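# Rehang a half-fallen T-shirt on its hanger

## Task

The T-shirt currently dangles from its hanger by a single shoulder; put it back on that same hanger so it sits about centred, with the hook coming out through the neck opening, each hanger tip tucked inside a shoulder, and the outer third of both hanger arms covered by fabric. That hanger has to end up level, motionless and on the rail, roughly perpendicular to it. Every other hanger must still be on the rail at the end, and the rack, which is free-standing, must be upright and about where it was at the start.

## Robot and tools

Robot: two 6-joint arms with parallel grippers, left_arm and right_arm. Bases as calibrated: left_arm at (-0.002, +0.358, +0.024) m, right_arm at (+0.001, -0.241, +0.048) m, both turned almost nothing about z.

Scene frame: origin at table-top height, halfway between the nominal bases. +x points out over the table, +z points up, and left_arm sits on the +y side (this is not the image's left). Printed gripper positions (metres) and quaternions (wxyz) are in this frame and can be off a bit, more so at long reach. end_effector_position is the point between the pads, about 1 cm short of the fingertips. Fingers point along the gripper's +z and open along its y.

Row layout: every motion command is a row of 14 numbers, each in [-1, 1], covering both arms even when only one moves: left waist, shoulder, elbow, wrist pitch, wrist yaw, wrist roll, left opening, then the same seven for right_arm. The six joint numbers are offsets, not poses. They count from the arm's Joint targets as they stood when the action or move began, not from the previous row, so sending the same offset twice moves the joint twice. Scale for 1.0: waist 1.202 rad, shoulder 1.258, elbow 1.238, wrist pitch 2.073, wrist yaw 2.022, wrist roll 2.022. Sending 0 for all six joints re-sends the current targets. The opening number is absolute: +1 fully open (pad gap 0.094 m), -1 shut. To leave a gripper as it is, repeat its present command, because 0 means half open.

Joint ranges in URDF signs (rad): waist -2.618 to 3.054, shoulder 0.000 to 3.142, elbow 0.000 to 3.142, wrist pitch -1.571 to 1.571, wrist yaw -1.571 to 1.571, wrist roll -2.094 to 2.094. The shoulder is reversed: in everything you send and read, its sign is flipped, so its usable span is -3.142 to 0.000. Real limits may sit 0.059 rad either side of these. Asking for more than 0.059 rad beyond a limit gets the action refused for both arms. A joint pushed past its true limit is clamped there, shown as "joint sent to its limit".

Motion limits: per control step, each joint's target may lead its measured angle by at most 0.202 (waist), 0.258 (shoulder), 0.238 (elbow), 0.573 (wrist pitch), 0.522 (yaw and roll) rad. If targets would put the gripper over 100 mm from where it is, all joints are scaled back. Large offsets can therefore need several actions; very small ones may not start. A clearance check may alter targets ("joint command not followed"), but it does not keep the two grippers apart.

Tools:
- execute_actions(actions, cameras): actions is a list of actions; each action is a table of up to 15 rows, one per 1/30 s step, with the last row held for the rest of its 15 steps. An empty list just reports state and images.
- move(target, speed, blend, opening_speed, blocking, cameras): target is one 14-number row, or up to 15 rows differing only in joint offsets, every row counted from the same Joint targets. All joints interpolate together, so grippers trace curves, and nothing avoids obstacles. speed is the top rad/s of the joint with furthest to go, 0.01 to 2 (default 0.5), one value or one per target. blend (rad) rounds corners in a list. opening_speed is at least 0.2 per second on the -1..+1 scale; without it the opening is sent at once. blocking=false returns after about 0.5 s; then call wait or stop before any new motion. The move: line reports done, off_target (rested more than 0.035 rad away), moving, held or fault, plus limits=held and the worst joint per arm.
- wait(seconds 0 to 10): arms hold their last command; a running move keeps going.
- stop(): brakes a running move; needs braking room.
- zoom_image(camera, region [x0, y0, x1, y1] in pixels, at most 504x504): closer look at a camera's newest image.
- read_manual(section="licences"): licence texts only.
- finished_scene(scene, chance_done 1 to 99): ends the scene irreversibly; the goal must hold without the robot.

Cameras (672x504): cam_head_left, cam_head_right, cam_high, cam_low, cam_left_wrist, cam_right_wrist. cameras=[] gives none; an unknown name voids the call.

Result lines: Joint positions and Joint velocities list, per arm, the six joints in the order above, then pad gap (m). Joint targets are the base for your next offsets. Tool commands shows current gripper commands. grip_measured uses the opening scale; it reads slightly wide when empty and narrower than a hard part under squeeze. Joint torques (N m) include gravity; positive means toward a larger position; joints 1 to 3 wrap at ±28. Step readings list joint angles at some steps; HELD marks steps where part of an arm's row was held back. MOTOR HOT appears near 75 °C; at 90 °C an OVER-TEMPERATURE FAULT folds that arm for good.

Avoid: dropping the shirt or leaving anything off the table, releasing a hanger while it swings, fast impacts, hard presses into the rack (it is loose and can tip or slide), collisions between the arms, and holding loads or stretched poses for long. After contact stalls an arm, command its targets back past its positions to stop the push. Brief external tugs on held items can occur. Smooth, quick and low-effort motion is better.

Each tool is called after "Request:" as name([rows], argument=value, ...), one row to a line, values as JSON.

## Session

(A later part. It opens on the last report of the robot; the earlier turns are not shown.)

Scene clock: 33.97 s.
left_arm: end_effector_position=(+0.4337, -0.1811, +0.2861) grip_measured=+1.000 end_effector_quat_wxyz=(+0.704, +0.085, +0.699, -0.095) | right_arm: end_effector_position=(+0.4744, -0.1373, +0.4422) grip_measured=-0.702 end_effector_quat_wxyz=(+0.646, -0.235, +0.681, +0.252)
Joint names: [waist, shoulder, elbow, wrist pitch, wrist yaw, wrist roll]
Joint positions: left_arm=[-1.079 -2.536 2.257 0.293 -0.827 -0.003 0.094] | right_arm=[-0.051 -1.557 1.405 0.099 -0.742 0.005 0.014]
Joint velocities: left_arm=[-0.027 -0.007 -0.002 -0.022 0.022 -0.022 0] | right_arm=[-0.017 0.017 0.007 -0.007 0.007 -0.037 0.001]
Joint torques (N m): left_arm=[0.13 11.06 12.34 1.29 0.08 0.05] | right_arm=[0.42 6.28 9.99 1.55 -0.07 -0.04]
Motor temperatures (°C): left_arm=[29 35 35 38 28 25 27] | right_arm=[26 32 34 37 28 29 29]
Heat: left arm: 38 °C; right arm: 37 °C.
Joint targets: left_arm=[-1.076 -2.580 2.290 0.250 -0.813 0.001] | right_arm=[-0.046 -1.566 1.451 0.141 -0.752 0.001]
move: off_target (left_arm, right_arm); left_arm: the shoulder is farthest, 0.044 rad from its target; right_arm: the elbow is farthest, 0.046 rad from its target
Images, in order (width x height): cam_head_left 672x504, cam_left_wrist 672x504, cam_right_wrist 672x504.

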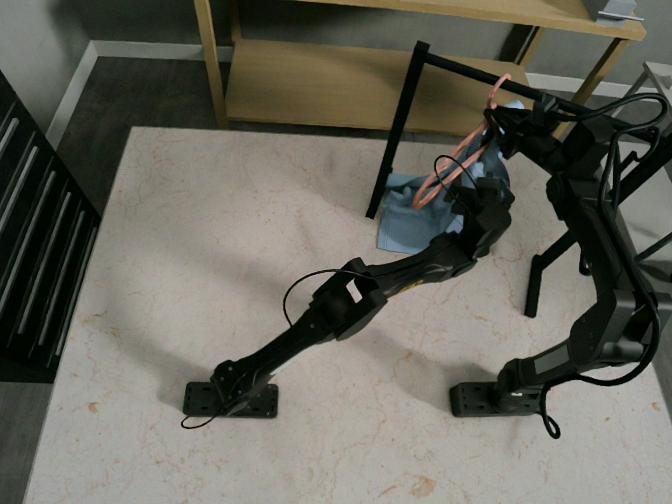

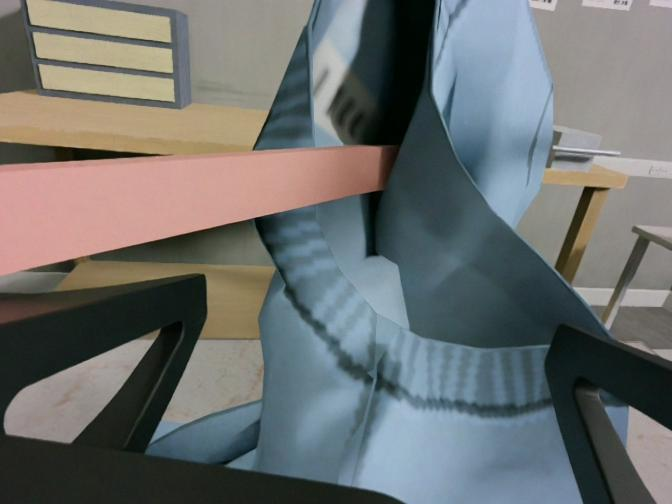

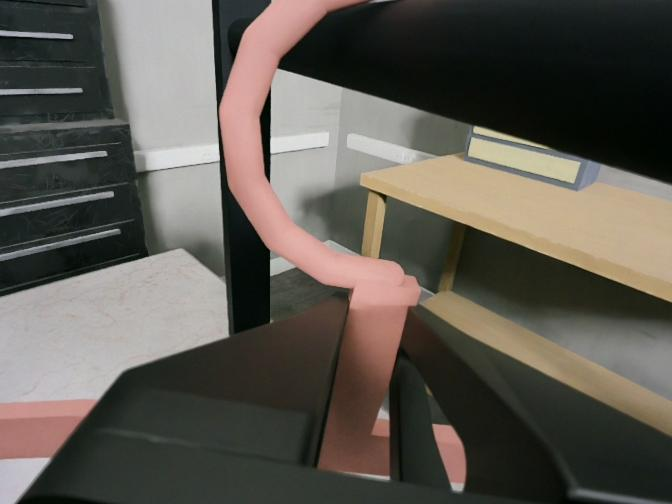

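Request:
move(target=[0.024,-0.08,0.068,-0.012,0.015,0,1,0,0,0,0,0,0,-1], speed=0.1, cameras=["cam_head_left","cam_left_wrist"])

Scene clock: 35.67 s.
left_arm: end_effector_position=(+0.4534, -0.1878, +0.2505) grip_measured=+1.000 end_effector_quat_wxyz=(+0.694, +0.102, +0.707, -0.088) | right_arm: end_effector_position=(+0.4744, -0.1373, +0.4422) grip_measured=-0.702 end_effector_quat_wxyz=(+0.646, -0.235, +0.681, +0.252)
Joint names: [waist, shoulder, elbow, wrist pitch, wrist yaw, wrist roll]
Joint positions: left_arm=[-1.052 -2.637 2.339 0.269 -0.787 -0.003 0.094] | right_arm=[-0.051 -1.557 1.405 0.099 -0.742 0.005 0.014]
Joint velocities: left_arm=[-0.007 0.012 -0.002 -0.037 0.051 -0.022 0] | right_arm=[-0.012 0.007 0.002 0.022 0.022 0.007 -0.001]
Joint torques (N m): left_arm=[0.35 11.63 12.41 1.29 0.11 0.02] | right_arm=[0.43 6.28 9.99 1.55 -0.07 -0.04]
Motor temperatures (°C): left_arm=[29 35 35 38 28 25 27] | right_arm=[26 32 34 37 28 29 29]
Heat: left arm: 38 °C; right arm: 37 °C.
Joint targets: left_arm=[-1.048 -2.681 2.374 0.225 -0.783 0.001] | right_arm=[-0.046 -1.566 1.451 0.141 -0.752 0.001]
move: off_target (left_arm, right_arm); left_arm: the wrist pitch is farthest, 0.044 rad from its target; right_arm: the elbow is farthest, 0.046 rad from its target
Images, in order (width x height): cam_head_left 672x504, cam_left_wrist 672x504.

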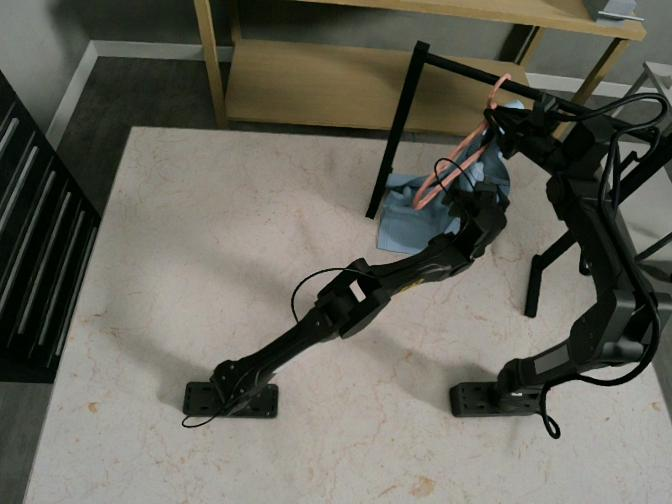

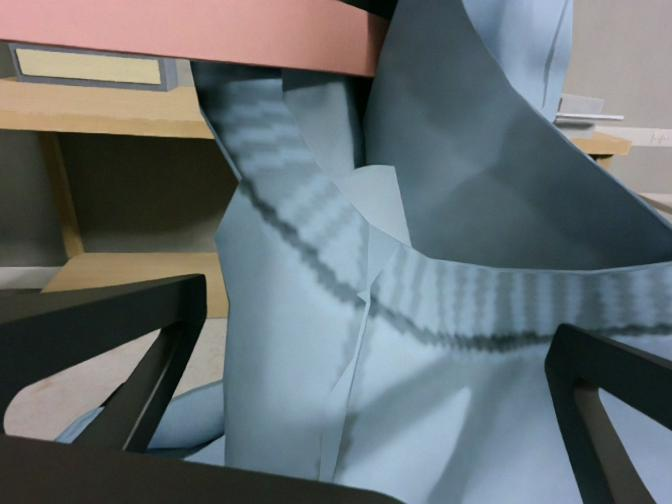

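Request:
move(target=[0.057,0.058,-0.092,0.031,0.1325,0,1,0,0,0,0,0,0,-1], speed=0.15, cameras=["cam_head_left","cam_left_wrist"])

Scene clock: 38.33 s.
left_arm: end_effector_position=(+0.4731, -0.1988, +0.2242) grip_measured=+1.000 end_effector_quat_wxyz=(+0.666, +0.183, +0.709, -0.145) | right_arm: end_effector_position=(+0.4744, -0.1373, +0.4422) grip_measured=-0.702 end_effector_quat_wxyz=(+0.646, -0.235, +0.681, +0.252)
Joint names: [waist, shoulder, elbow, wrist pitch, wrist yaw, wrist roll]
Joint positions: left_arm=[-0.983 -2.637 2.286 0.269 -0.519 -0.003 0.094] | right_arm=[-0.051 -1.557 1.405 0.099 -0.742 0.005 0.014]
Joint velocities: left_arm=[-0.002 -0.012 0.022 0.022 -0.007 -0.066 0] | right_arm=[-0.007 0.022 0.012 -0.051 0.037 -0.037 0]
Joint torques (N m): left_arm=[0.34 17.44 6.87 2.06 0.05 -0.04] | right_arm=[0.4 6.31 10 1.56 -0.06 -0.03]
Motor temperatures (°C): left_arm=[29 36 35 38 28 25 27] | right_arm=[26 32 34 37 28 29 29]
Heat: left arm: 38 °C; right arm: 37 °C.
Joint targets: left_arm=[-0.979 -2.608 2.260 0.289 -0.515 0.001] | right_arm=[-0.046 -1.566 1.451 0.141 -0.752 0.001]
move: off_target (right_arm); right_arm: the elbow is farthest, 0.046 rad from its target
Images, in order (width x height): cam_head_left 672x504, cam_left_wrist 672x504.

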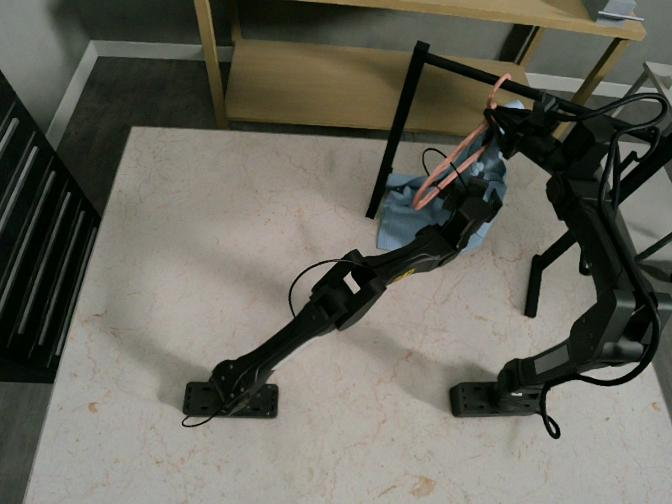

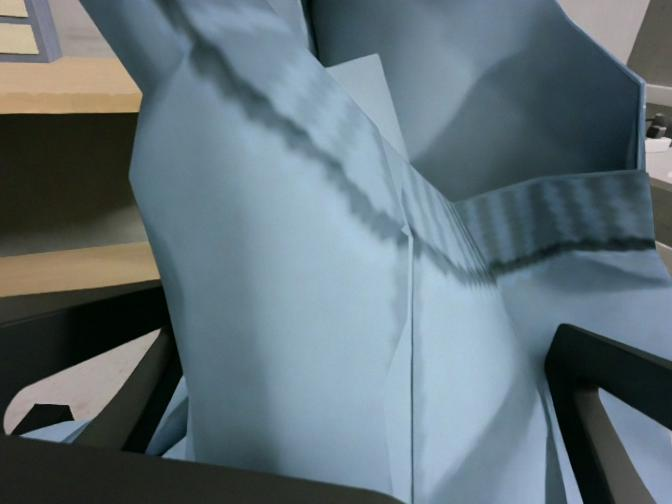

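Request:
move(target=[0,-0.033,0.137,-0.048,0,0,1,0,0,0,0,0,0,-1], speed=0.15, cameras=["cam_head_left","cam_left_wrist"])

Scene clock: 40.40 s.
left_arm: end_effector_position=(+0.4750, -0.1995, +0.2708) grip_measured=+1.000 end_effector_quat_wxyz=(+0.688, +0.161, +0.689, -0.162) | right_arm: end_effector_position=(+0.4744, -0.1373, +0.4422) grip_measured=-0.702 end_effector_quat_wxyz=(+0.646, -0.235, +0.681, +0.252)
Joint names: [waist, shoulder, elbow, wrist pitch, wrist yaw, wrist roll]
Joint positions: left_arm=[-0.983 -2.637 2.399 0.237 -0.526 -0.003 0.094] | right_arm=[-0.051 -1.557 1.405 0.099 -0.742 0.005 0.014]
Joint velocities: left_arm=[0.002 0.002 -0.007 0.051 -0.051 -0.081 0] | right_arm=[0.002 -0.007 -0.002 0.066 -0.007 0.022 0]
Joint torques (N m): left_arm=[0.47 14.34 12.03 1.36 0.08 0] | right_arm=[0.43 6.28 9.99 1.55 -0.06 -0.04]
Motor temperatures (°C): left_arm=[29 36 35 38 28 25 27] | right_arm=[26 32 34 37 28 29 29]
Heat: left arm: 38 °C; right arm: 37 °C.
Joint targets: left_arm=[-0.979 -2.649 2.430 0.190 -0.515 0.001] | right_arm=[-0.046 -1.566 1.451 0.141 -0.752 0.001]
move: off_target (left_arm, right_arm); left_arm: the wrist pitch is farthest, 0.047 rad from its target; right_arm: the elbow is farthest, 0.046 rad from its target
Images, in order (width x height): cam_head_left 672x504, cam_left_wrist 672x504.

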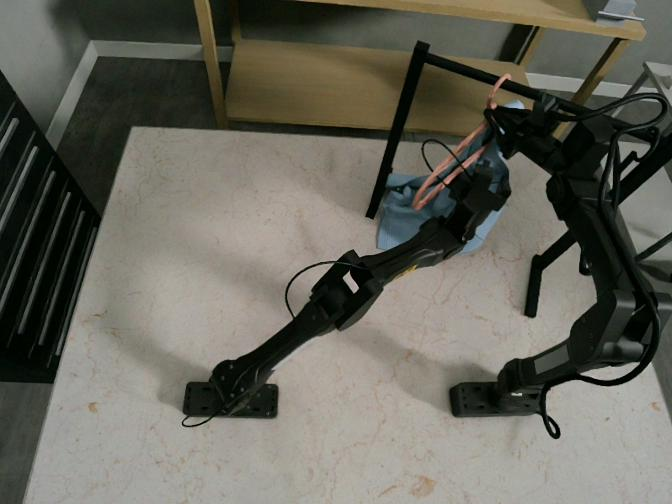

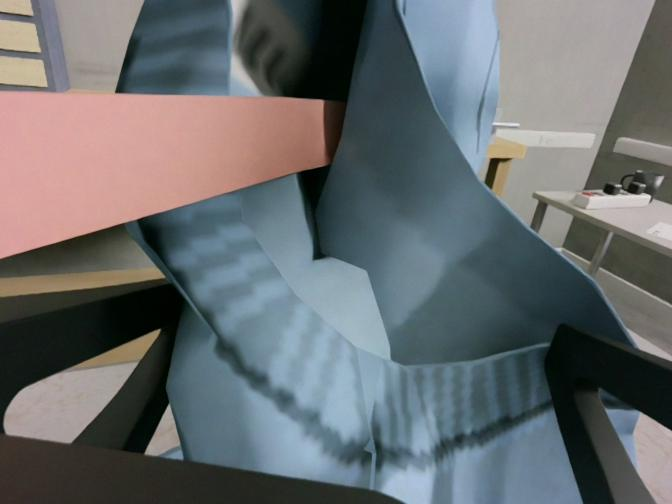

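Request:
move(target=[0,0,-0.079,0.025,0,0,1,0,0,0,0,0,0,-1], speed=0.1, cameras=["cam_left_wrist"])

Scene clock: 41.87 s.
left_arm: end_effector_position=(+0.4742, -0.2004, +0.2510) grip_measured=+1.000 end_effector_quat_wxyz=(+0.676, +0.173, +0.699, -0.155) | right_arm: end_effector_position=(+0.4744, -0.1373, +0.4422) grip_measured=-0.702 end_effector_quat_wxyz=(+0.646, -0.235, +0.681, +0.252)
Joint names: [waist, shoulder, elbow, wrist pitch, wrist yaw, wrist roll]
Joint positions: left_arm=[-0.983 -2.637 2.357 0.237 -0.519 -0.003 0.094] | right_arm=[-0.051 -1.557 1.405 0.099 -0.742 0.005 0.014]
Joint velocities: left_arm=[-0.002 -0.012 -0.007 -0.007 -0.037 -0.022 0] | right_arm=[0.002 0.012 0.002 -0.051 0.022 -0.095 0]
Joint torques (N m): left_arm=[0.34 14.02 6.79 1.86 0.06 -0.02] | right_arm=[0.4 6.3 10 1.56 -0.07 -0.04]
Motor temperatures (°C): left_arm=[29 36 35 38 28 25 27] | right_arm=[26 32 34 37 28 29 29]
Heat: left arm: 38 °C; right arm: 37 °C.
Joint targets: left_arm=[-0.979 -2.649 2.332 0.242 -0.515 0.001] | right_arm=[-0.046 -1.566 1.451 0.141 -0.752 0.001]
move: off_target (right_arm); right_arm: the elbow is farthest, 0.046 rad from its target
Images, in order (width x height): cam_left_wrist 672x504.

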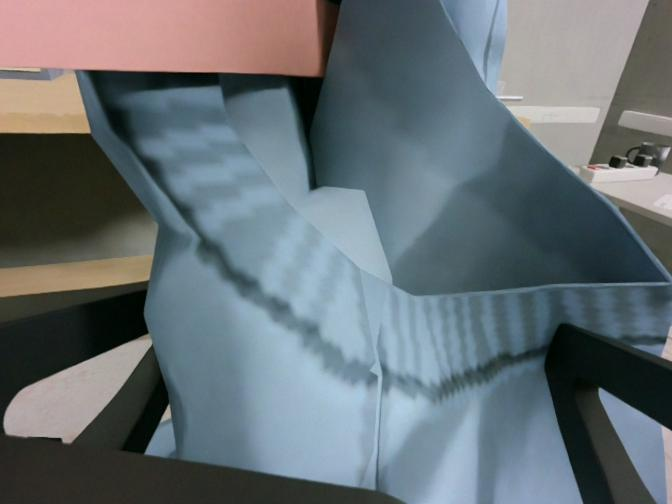

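Request:
move(target=[0,0,0,0,0,0,-1,0,0,0,0,0,0,-1], opening_speed=1, cameras=["cam_left_wrist","cam_head_right"])

Scene clock: 44.17 s.
left_arm: end_effector_position=(+0.4748, -0.1999, +0.2510) grip_measured=-0.936 end_effector_quat_wxyz=(+0.676, +0.173, +0.699, -0.154) | right_arm: end_effector_position=(+0.4744, -0.1373, +0.4422) grip_measured=-0.702 end_effector_quat_wxyz=(+0.646, -0.235, +0.681, +0.252)
Joint names: [waist, shoulder, elbow, wrist pitch, wrist yaw, wrist roll]
Joint positions: left_arm=[-0.982 -2.637 2.357 0.237 -0.519 -0.003 0.003] | right_arm=[-0.051 -1.557 1.405 0.099 -0.742 0.005 0.014]
Joint velocities: left_arm=[-0.007 0.012 0.002 -0.066 0.022 -0.037 0] | right_arm=[-0.002 0.022 -0.002 0.066 -0.037 -0.066 0]
Joint torques (N m): left_arm=[0.23 14.24 6.71 1.89 0.09 0.02] | right_arm=[0.42 6.3 9.99 1.56 -0.06 -0.04]
Motor temperatures (°C): left_arm=[29 37 35 38 28 25 27] | right_arm=[26 32 34 37 28 29 29]
Heat: left arm: 38 °C; right arm: 37 °C.
Joint targets: left_arm=[-0.979 -2.649 2.332 0.242 -0.515 0.001] | right_arm=[-0.046 -1.566 1.451 0.141 -0.752 0.001]
move: off_target (right_arm); right_arm: the elbow is farthest, 0.046 rad from its target
Images, in order (width x height): cam_head_right 672x504, cam_left_wrist 672x504.

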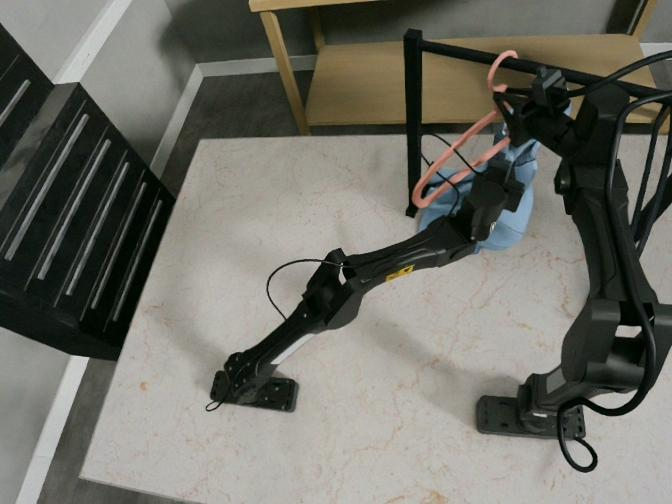

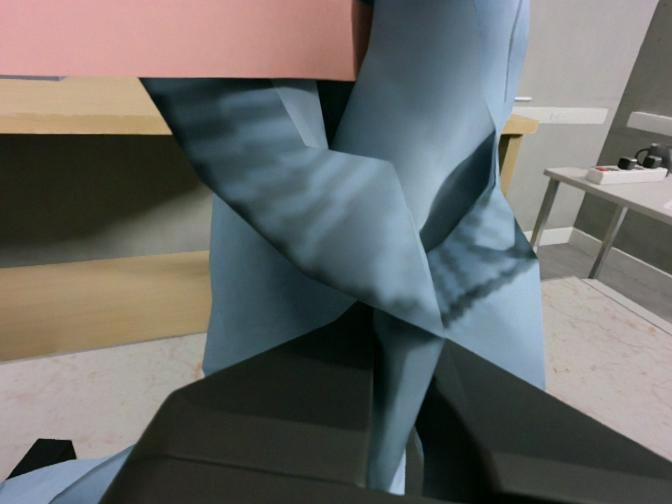

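Request:
move(target=[-0.017,0.43,-0.738,0.197,0.014,0,-1,0,0,0,0,0,0,-1], speed=0.25, cameras=["cam_left_wrist","cam_head_right","cam_head_left","cam_right_wrist"])

Scene clock: 48.97 s.
left_arm: end_effector_position=(+0.4050, -0.1137, +0.2398) grip_measured=-0.938 end_effector_quat_wxyz=(+0.668, +0.194, +0.700, -0.161) | right_arm: end_effector_position=(+0.4730, -0.1356, +0.4422) grip_measured=-0.703 end_effector_quat_wxyz=(+0.642, -0.233, +0.682, +0.262)
Joint names: [waist, shoulder, elbow, wrist pitch, wrist yaw, wrist roll]
Joint positions: left_arm=[-0.992 -2.143 1.449 0.631 -0.488 0.003 0.003] | right_arm=[-0.051 -1.557 1.405 0.099 -0.754 0.023 0.014]
Joint velocities: left_arm=[-0.007 0.002 -0.002 -0.007 0.007 0.022 -0.002] | right_arm=[-0.002 -0.007 -0.002 0.007 0.051 0.037 0]
Joint torques (N m): left_arm=[-0.65 14.54 6.09 2.04 0.01 0.07] | right_arm=[0.42 6.3 9.99 1.55 -0.03 -0.22]
Motor temperatures (°C): left_arm=[29 38 35 39 28 25 27] | right_arm=[26 32 35 37 28 29 29]
Heat: left arm: 39 °C; right arm: 37 °C.
Joint targets: left_arm=[-1.000 -2.109 1.419 0.650 -0.486 0.001] | right_arm=[-0.046 -1.566 1.451 0.141 -0.752 0.001]
move: off_target (right_arm); right_arm: the elbow is farthest, 0.046 rad from its target
Images, in order (width x height): cam_head_left 672x504, cam_head_right 672x504, cam_left_wrist 672x504, cam_right_wrist 672x504.

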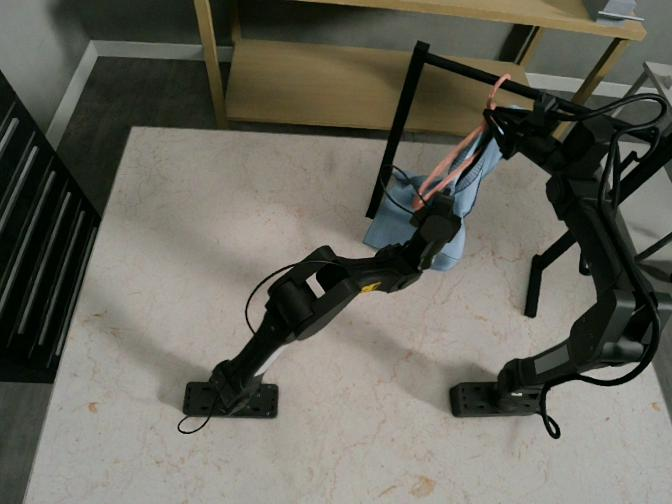

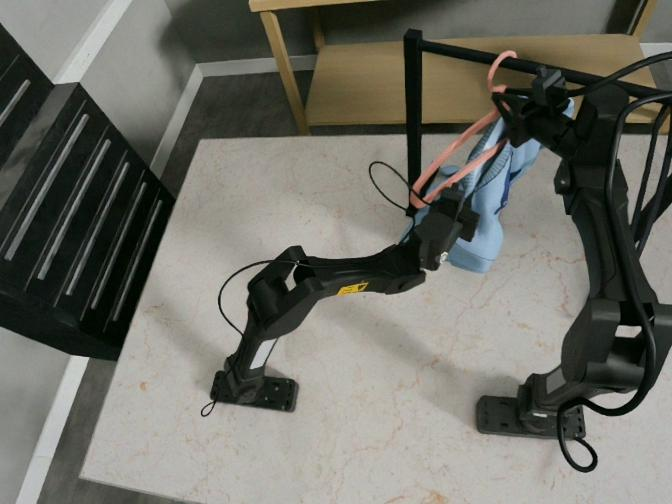

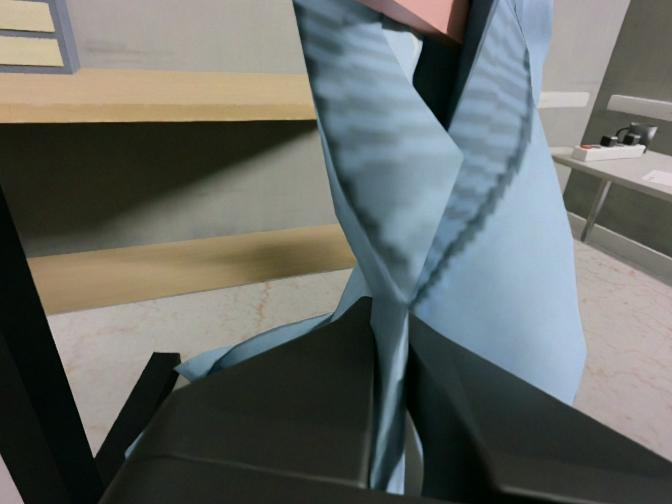

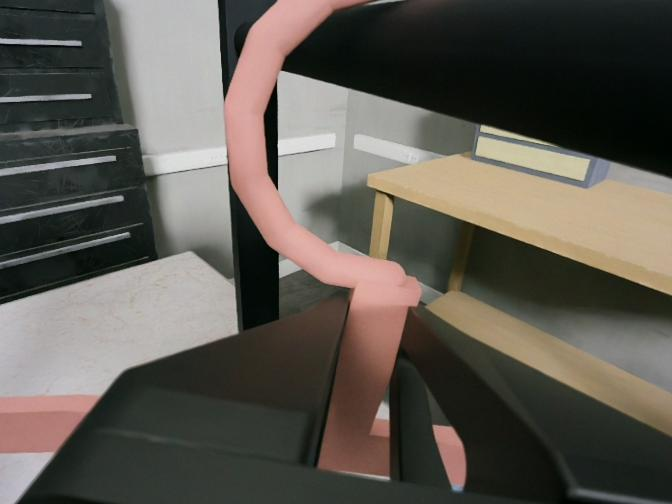

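Request:
zoom_image(camera="cam_head_right", region=[380, 60, 600, 290])

Scaled by 2.191 from the camera's 672x504 image, which has a finer 960x720 frame.

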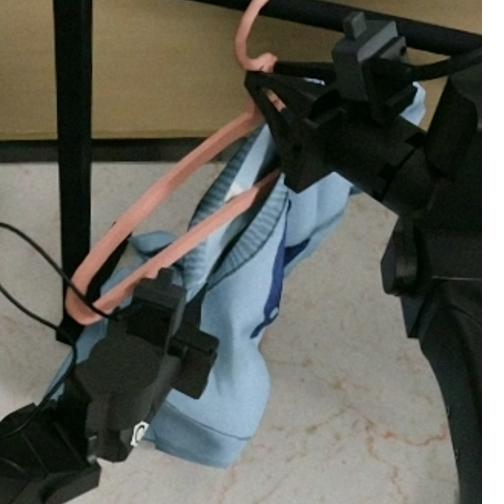

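Request:
move(target=[-0.047,0.209,-0.333,0.072,-0.028,0,-1,0,0,0,0,0,0,-1], speed=0.2, cameras=["cam_left_wrist","cam_head_right","cam_head_left"])

Request:
zoom_image(camera="cam_head_right", region=[380, 60, 600, 290])

Scene clock: 51.80 s.
left_arm: end_effector_position=(+0.3430, -0.0569, +0.2458) grip_measured=-0.938 end_effector_quat_wxyz=(+0.674, +0.189, +0.693, -0.172) | right_arm: end_effector_position=(+0.4713, -0.1331, +0.4427) grip_measured=-0.703 end_effector_quat_wxyz=(+0.638, -0.231, +0.682, +0.273)
Joint names: [waist, shoulder, elbow, wrist pitch, wrist yaw, wrist roll]
Joint positions: left_arm=[-1.043 -1.872 1.039 0.795 -0.529 -0.003 0.003] | right_arm=[-0.049 -1.557 1.406 0.099 -0.766 0.041 0.014]
Joint velocities: left_arm=[0.007 0.002 -0.007 0.022 -0.051 -0.007 0.001] | right_arm=[0.002 -0.002 -0.017 -0.007 -0.081 -0.051 0]
Joint torques (N m): left_arm=[-1.03 11.04 5.23 1.9 -0.15 0.06] | right_arm=[0.28 6.3 9.95 1.54 0.09 -0.42]
Motor temperatures (°C): left_arm=[29 38 35 39 28 25 27] | right_arm=[26 32 35 37 28 29 29]
Heat: left arm: 39 °C; right arm: 37 °C.
Joint targets: left_arm=[-1.056 -1.846 1.007 0.799 -0.543 0.001] | right_arm=[-0.046 -1.566 1.451 0.141 -0.752 0.001]
move: off_target (right_arm); right_arm: the elbow is farthest, 0.045 rad from its target
Images, in order (width x height): cam_head_left 672x504, cam_head_right 672x504, cam_left_wrist 672x504.

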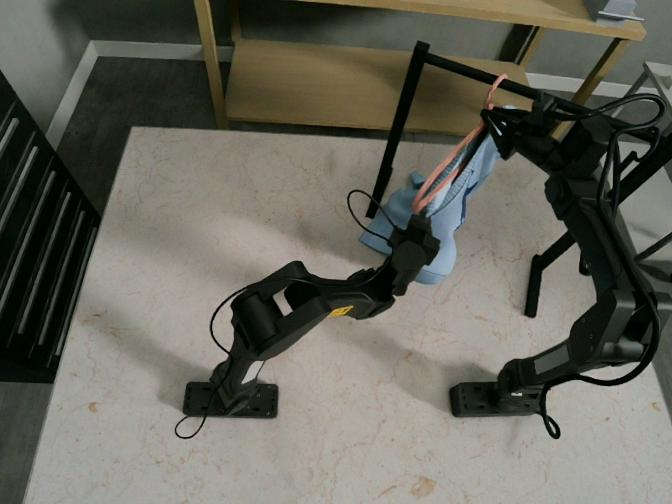

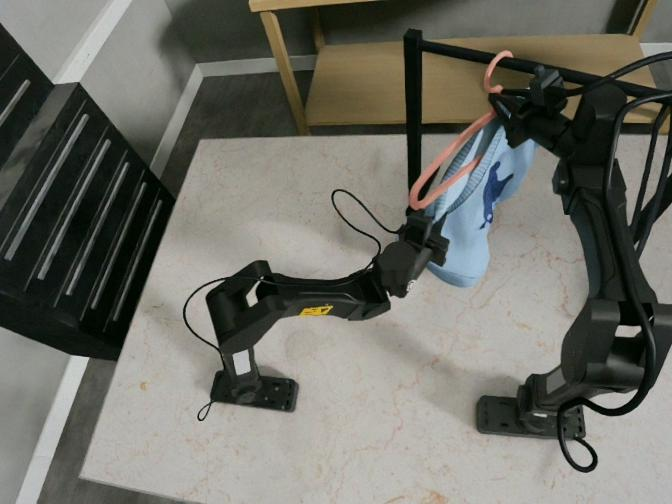

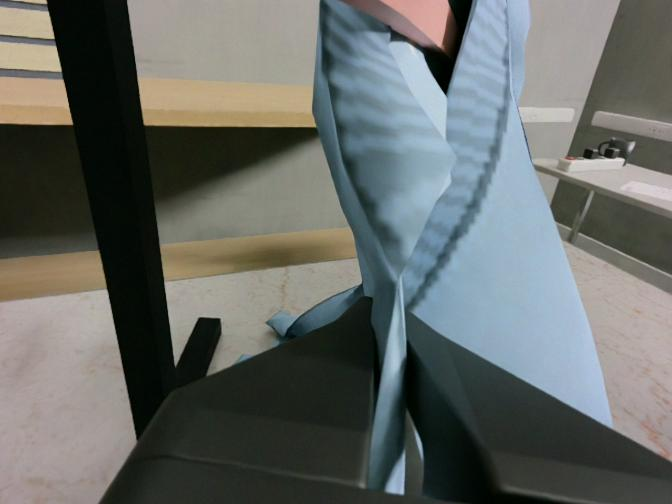

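Scaled by 2.191 from the camera's 672x504 image, which has a finer 960x720 frame.

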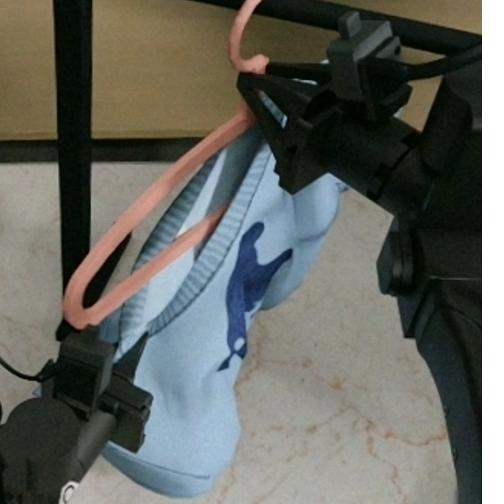

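Request:
move(target=[-0.041,0.224,-0.246,0.01,-0.024,0,-1,0,0,0,0,0,0,-1], speed=0.15, cameras=["cam_left_wrist","cam_head_right","cam_head_left"])

Request:
zoom_image(camera="cam_head_right", region=[380, 60, 600, 290])

Scene clock: 55.63 s.
left_arm: end_effector_position=(+0.2921, +0.0003, +0.2616) grip_measured=-0.938 end_effector_quat_wxyz=(+0.680, +0.186, +0.685, -0.183) | right_arm: end_effector_position=(+0.4691, -0.1294, +0.4433) grip_measured=-0.700 end_effector_quat_wxyz=(+0.633, -0.230, +0.682, +0.286)
Joint names: [waist, shoulder, elbow, wrist pitch, wrist yaw, wrist roll]
Joint positions: left_arm=[-1.089 -1.586 0.743 0.833 -0.565 -0.003 0.003] | right_arm=[-0.046 -1.557 1.407 0.099 -0.782 0.063 0.014]
Joint velocities: left_arm=[0.017 0.017 -0.012 -0.051 -0.022 -0.037 -0.001] | right_arm=[0.007 0.012 0.007 0.022 0.066 0.007 0]
Joint torques (N m): left_arm=[-1.51 8.08 4.48 1.68 -0.3 0.03] | right_arm=[-0.01 6.26 9.81 1.54 0.25 -0.65]
Motor temperatures (°C): left_arm=[29 38 35 39 28 25 28] | right_arm=[26 32 34 37 29 29 29]
Heat: left arm: 39 °C; right arm: 37 °C.
Joint targets: left_arm=[-1.105 -1.564 0.702 0.820 -0.591 0.001] | right_arm=[-0.046 -1.566 1.451 0.141 -0.752 0.001]
move: off_target (left_arm, right_arm); left_arm: the elbow is farthest, 0.040 rad from its target; right_arm: the wrist roll is farthest, 0.062 rad from its target
Images, in order (width x height): cam_head_left 672x504, cam_head_right 672x504, cam_left_wrist 672x504.

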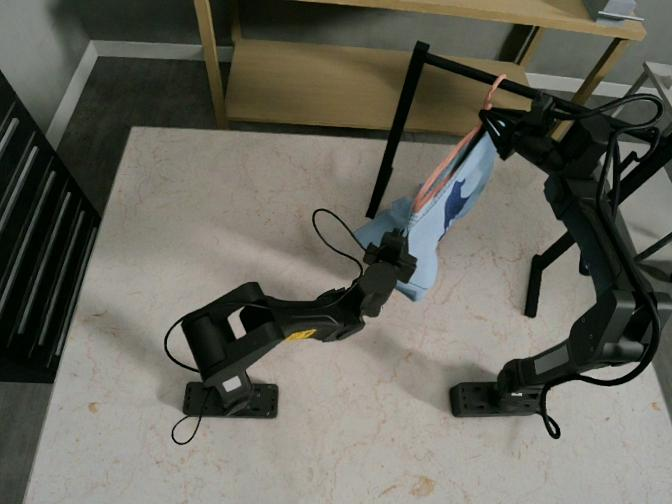

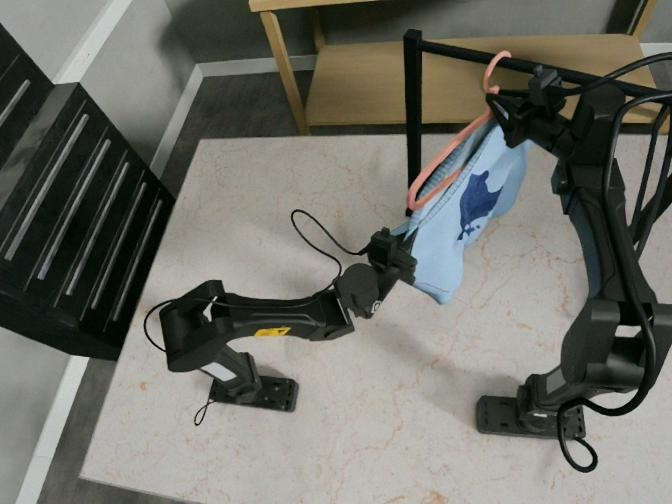

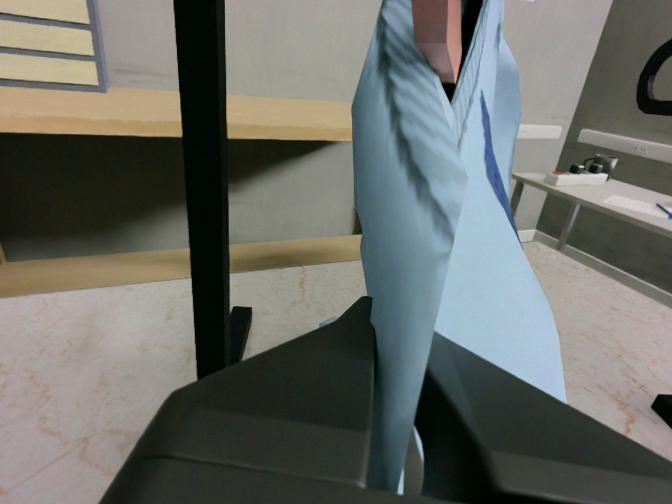

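Scaled by 2.191 from the camera's 672x504 image, which has a finer 960x720 frame.

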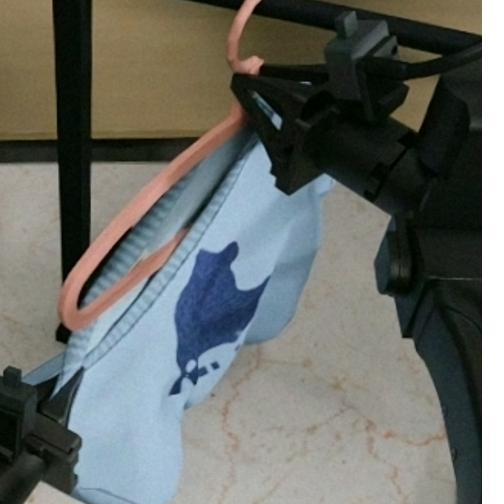

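Request:
move([
  [-0.019,0.191,0.085,-0.164,-0.011,0,-1,0,0,0,0,0,0,-1],
  [-0.019,0.221,0.289,-0.304,-0.011,0,-1,0,0,0,0,0,0,-1],
], speed=0.2, blend=0.05, cameras=["cam_left_wrist","cam_head_right","cam_head_left","cam_high"])

Request:
zoom_image(camera="cam_head_right", region=[360, 60, 580, 290])

Scene clock: 59.70 s.
left_arm: end_effector_position=(+0.2767, +0.0194, +0.3543) grip_measured=-0.938 end_effector_quat_wxyz=(+0.655, +0.214, +0.709, -0.150) | right_arm: end_effector_position=(+0.4675, -0.1270, +0.4447) grip_measured=-0.695 end_effector_quat_wxyz=(+0.631, -0.232, +0.681, +0.292)
Joint names: [waist, shoulder, elbow, wrist pitch, wrist yaw, wrist roll]
Joint positions: left_arm=[-1.111 -1.336 1.015 0.205 -0.594 0.003 0.003] | right_arm=[-0.044 -1.557 1.41 0.099 -0.792 0.072 0.014]
Joint velocities: left_arm=[0.017 -0.002 -0.002 -0.007 -0.066 0.051 0] | right_arm=[0.007 -0.002 -0.007 0.081 -0.022 -0.007 0.001]
Joint torques (N m): left_arm=[-1.65 9.01 13.48 1.68 -0.24 -0.01] | right_arm=[-0.17 6.27 9.59 1.54 0.35 -0.74]
Motor temperatures (°C): left_arm=[29 38 35 39 28 25 28] | right_arm=[26 32 34 37 29 29 29]
Heat: left arm: 39 °C; right arm: 37 °C.
Joint targets: left_arm=[-1.128 -1.286 1.059 0.190 -0.614 0.001] | right_arm=[-0.046 -1.566 1.451 0.141 -0.752 0.001]
move: off_target (left_arm, right_arm); left_arm: the shoulder is farthest, 0.050 rad from its target; right_arm: the wrist roll is farthest, 0.071 rad from its target
Images, in order (width x height): cam_head_left 672x504, cam_head_right 672x504, cam_high 672x504, cam_left_wrist 672x504.

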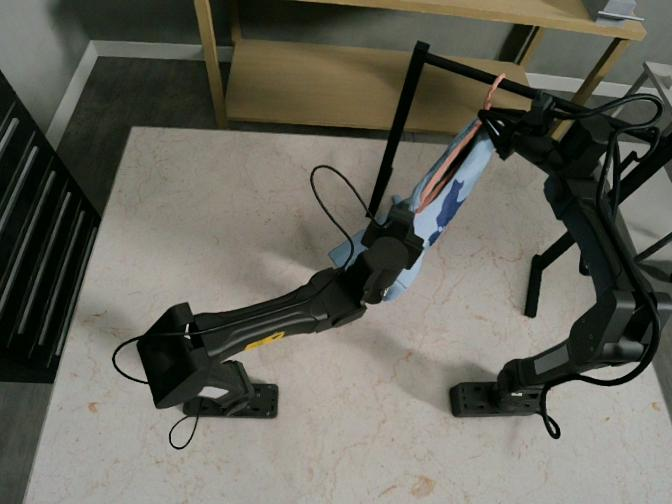

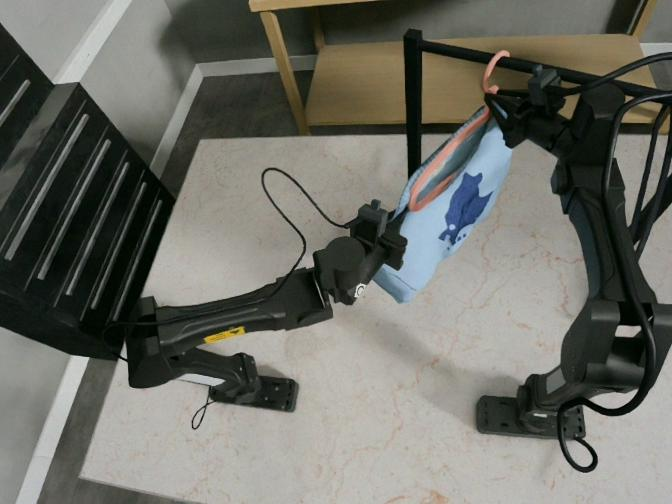

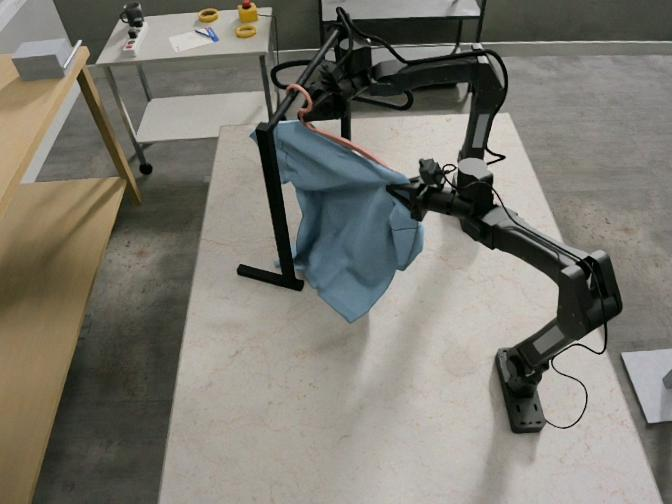

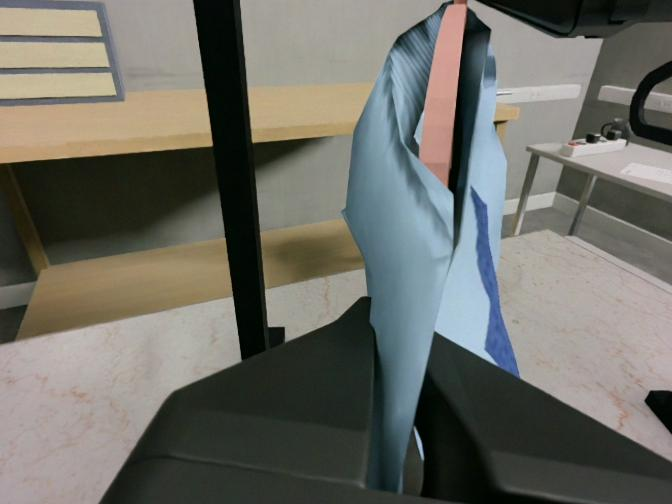

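Scaled by 2.191 from the camera's 672x504 image, which has a finer 960x720 frame.

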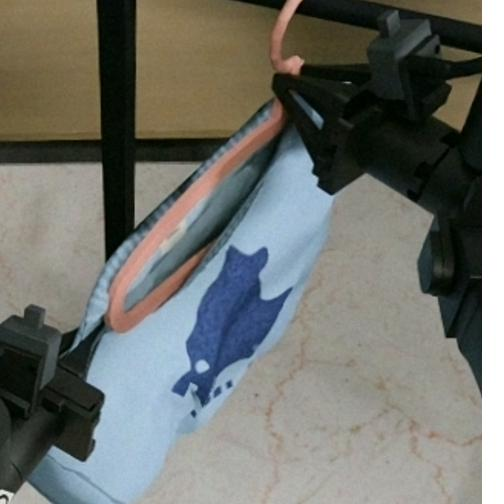

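Request:
move([
  [0.0125,-0.031,0.12,-0.053,0.007,0,-1,0,0,0,0,0,0,-1],
  [0.0915,-0.222,0.353,-0.077,0.054,0,-1,0,0,0,0,0,0,-1],
], speed=0.2, blend=0.03, cameras=["cam_left_wrist","cam_head_right","cam_head_left","cam_high"])

Request:
zoom_image(camera="cam_head_right", region=[360, 60, 580, 290])

Request:
zoom_image(camera="cam_high", region=[210, 50, 470, 330])

Scene clock: 62.80 s.
left_arm: end_effector_position=(+0.3305, -0.0142, +0.4057) grip_measured=-0.938 end_effector_quat_wxyz=(+0.650, +0.209, +0.717, -0.142) | right_arm: end_effector_position=(+0.4693, -0.1296, +0.4471) grip_measured=-0.698 end_effector_quat_wxyz=(+0.637, -0.232, +0.679, +0.282)
Joint names: [waist, shoulder, elbow, wrist pitch, wrist yaw, wrist roll]
Joint positions: left_arm=[-1.019 -1.56 1.432 -0.006 -0.52 0.003 0.003] | right_arm=[-0.046 -1.557 1.415 0.102 -0.779 0.058 0.014]
Joint velocities: left_arm=[0.002 -0.002 0.012 -0.022 -0.037 -0.051 0] | right_arm=[0.002 0.002 -0.012 0.037 0.007 -0.007 0]
Joint torques (N m): left_arm=[0.1 6.48 15.25 2.22 0.11 -0.02] | right_arm=[-0.03 6.26 9.26 1.51 0.22 -0.6]
Motor temperatures (°C): left_arm=[29 37 35 39 28 25 28] | right_arm=[26 32 34 38 29 30 30]
Heat: left arm: 39 °C; right arm: 38 °C.
Joint targets: left_arm=[-1.018 -1.565 1.497 0.030 -0.504 0.001] | right_arm=[-0.046 -1.566 1.451 0.141 -0.752 0.001]
move: off_target (left_arm, right_arm); left_arm: the elbow is farthest, 0.064 rad from its target; right_arm: the wrist roll is farthest, 0.057 rad from its target
Images, in order (width x height): cam_head_left 672x504, cam_head_right 672x504, cam_high 672x504, cam_left_wrist 672x504.

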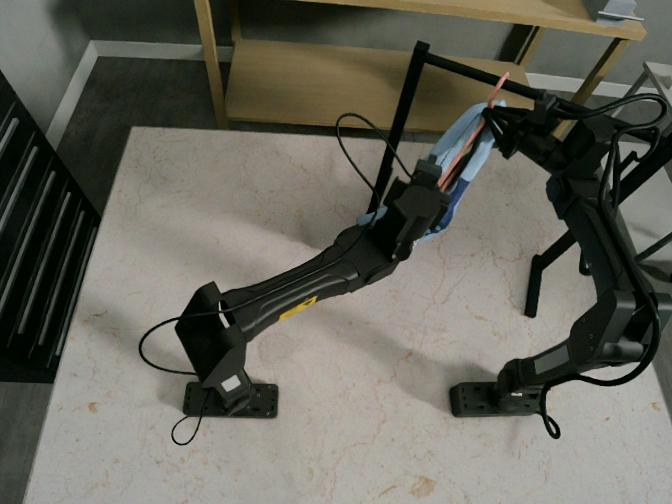

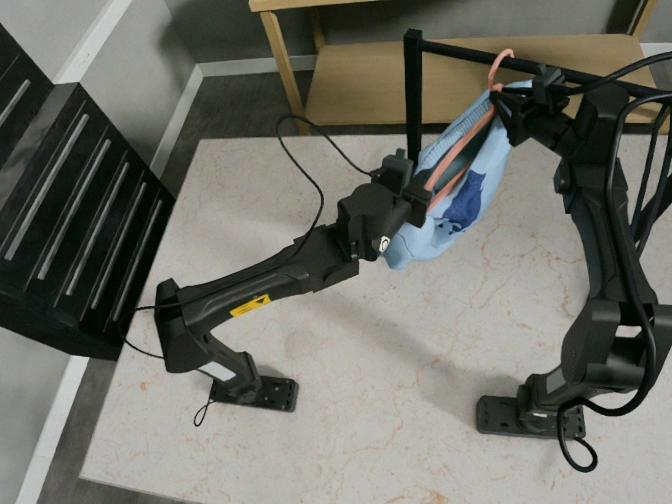

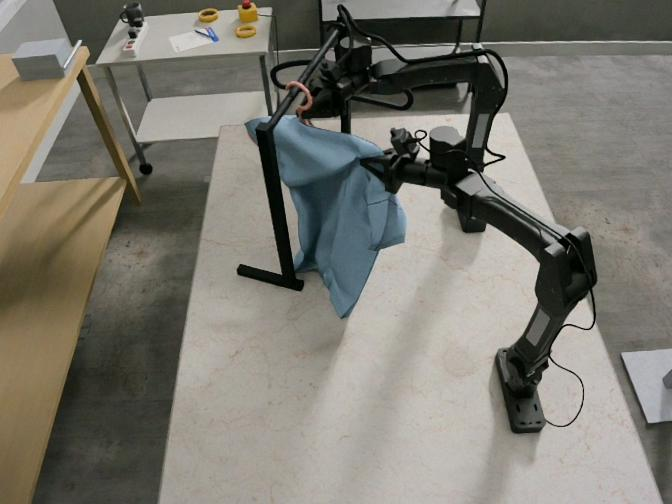

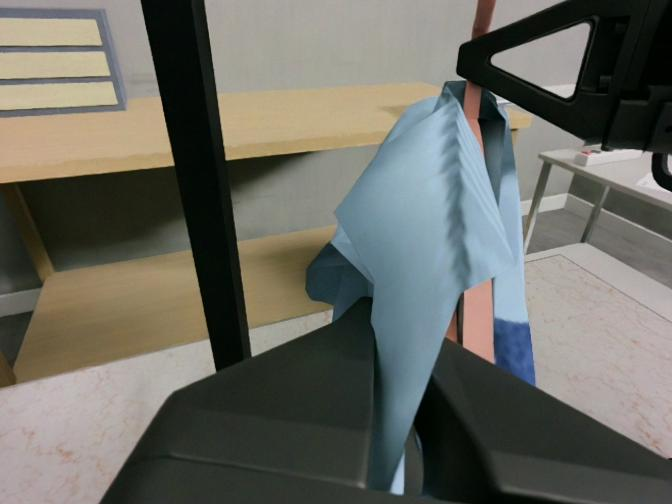

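Scaled by 2.191 from the camera's 672x504 image, which has a finer 960x720 frame.

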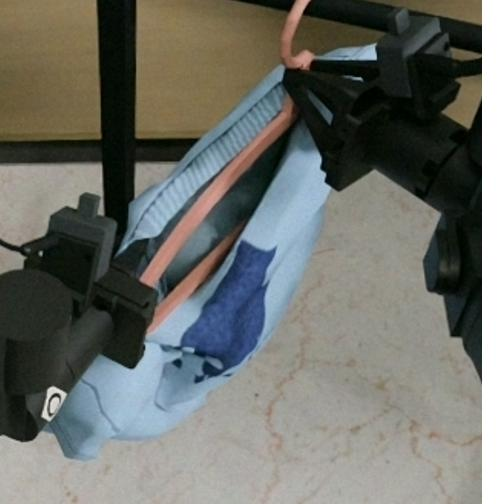

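Scaled by 1.800 from the camera's 672x504 image, which has a finer 960x720 frame.

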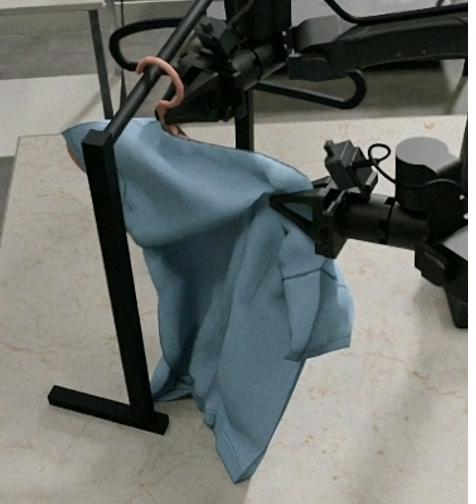

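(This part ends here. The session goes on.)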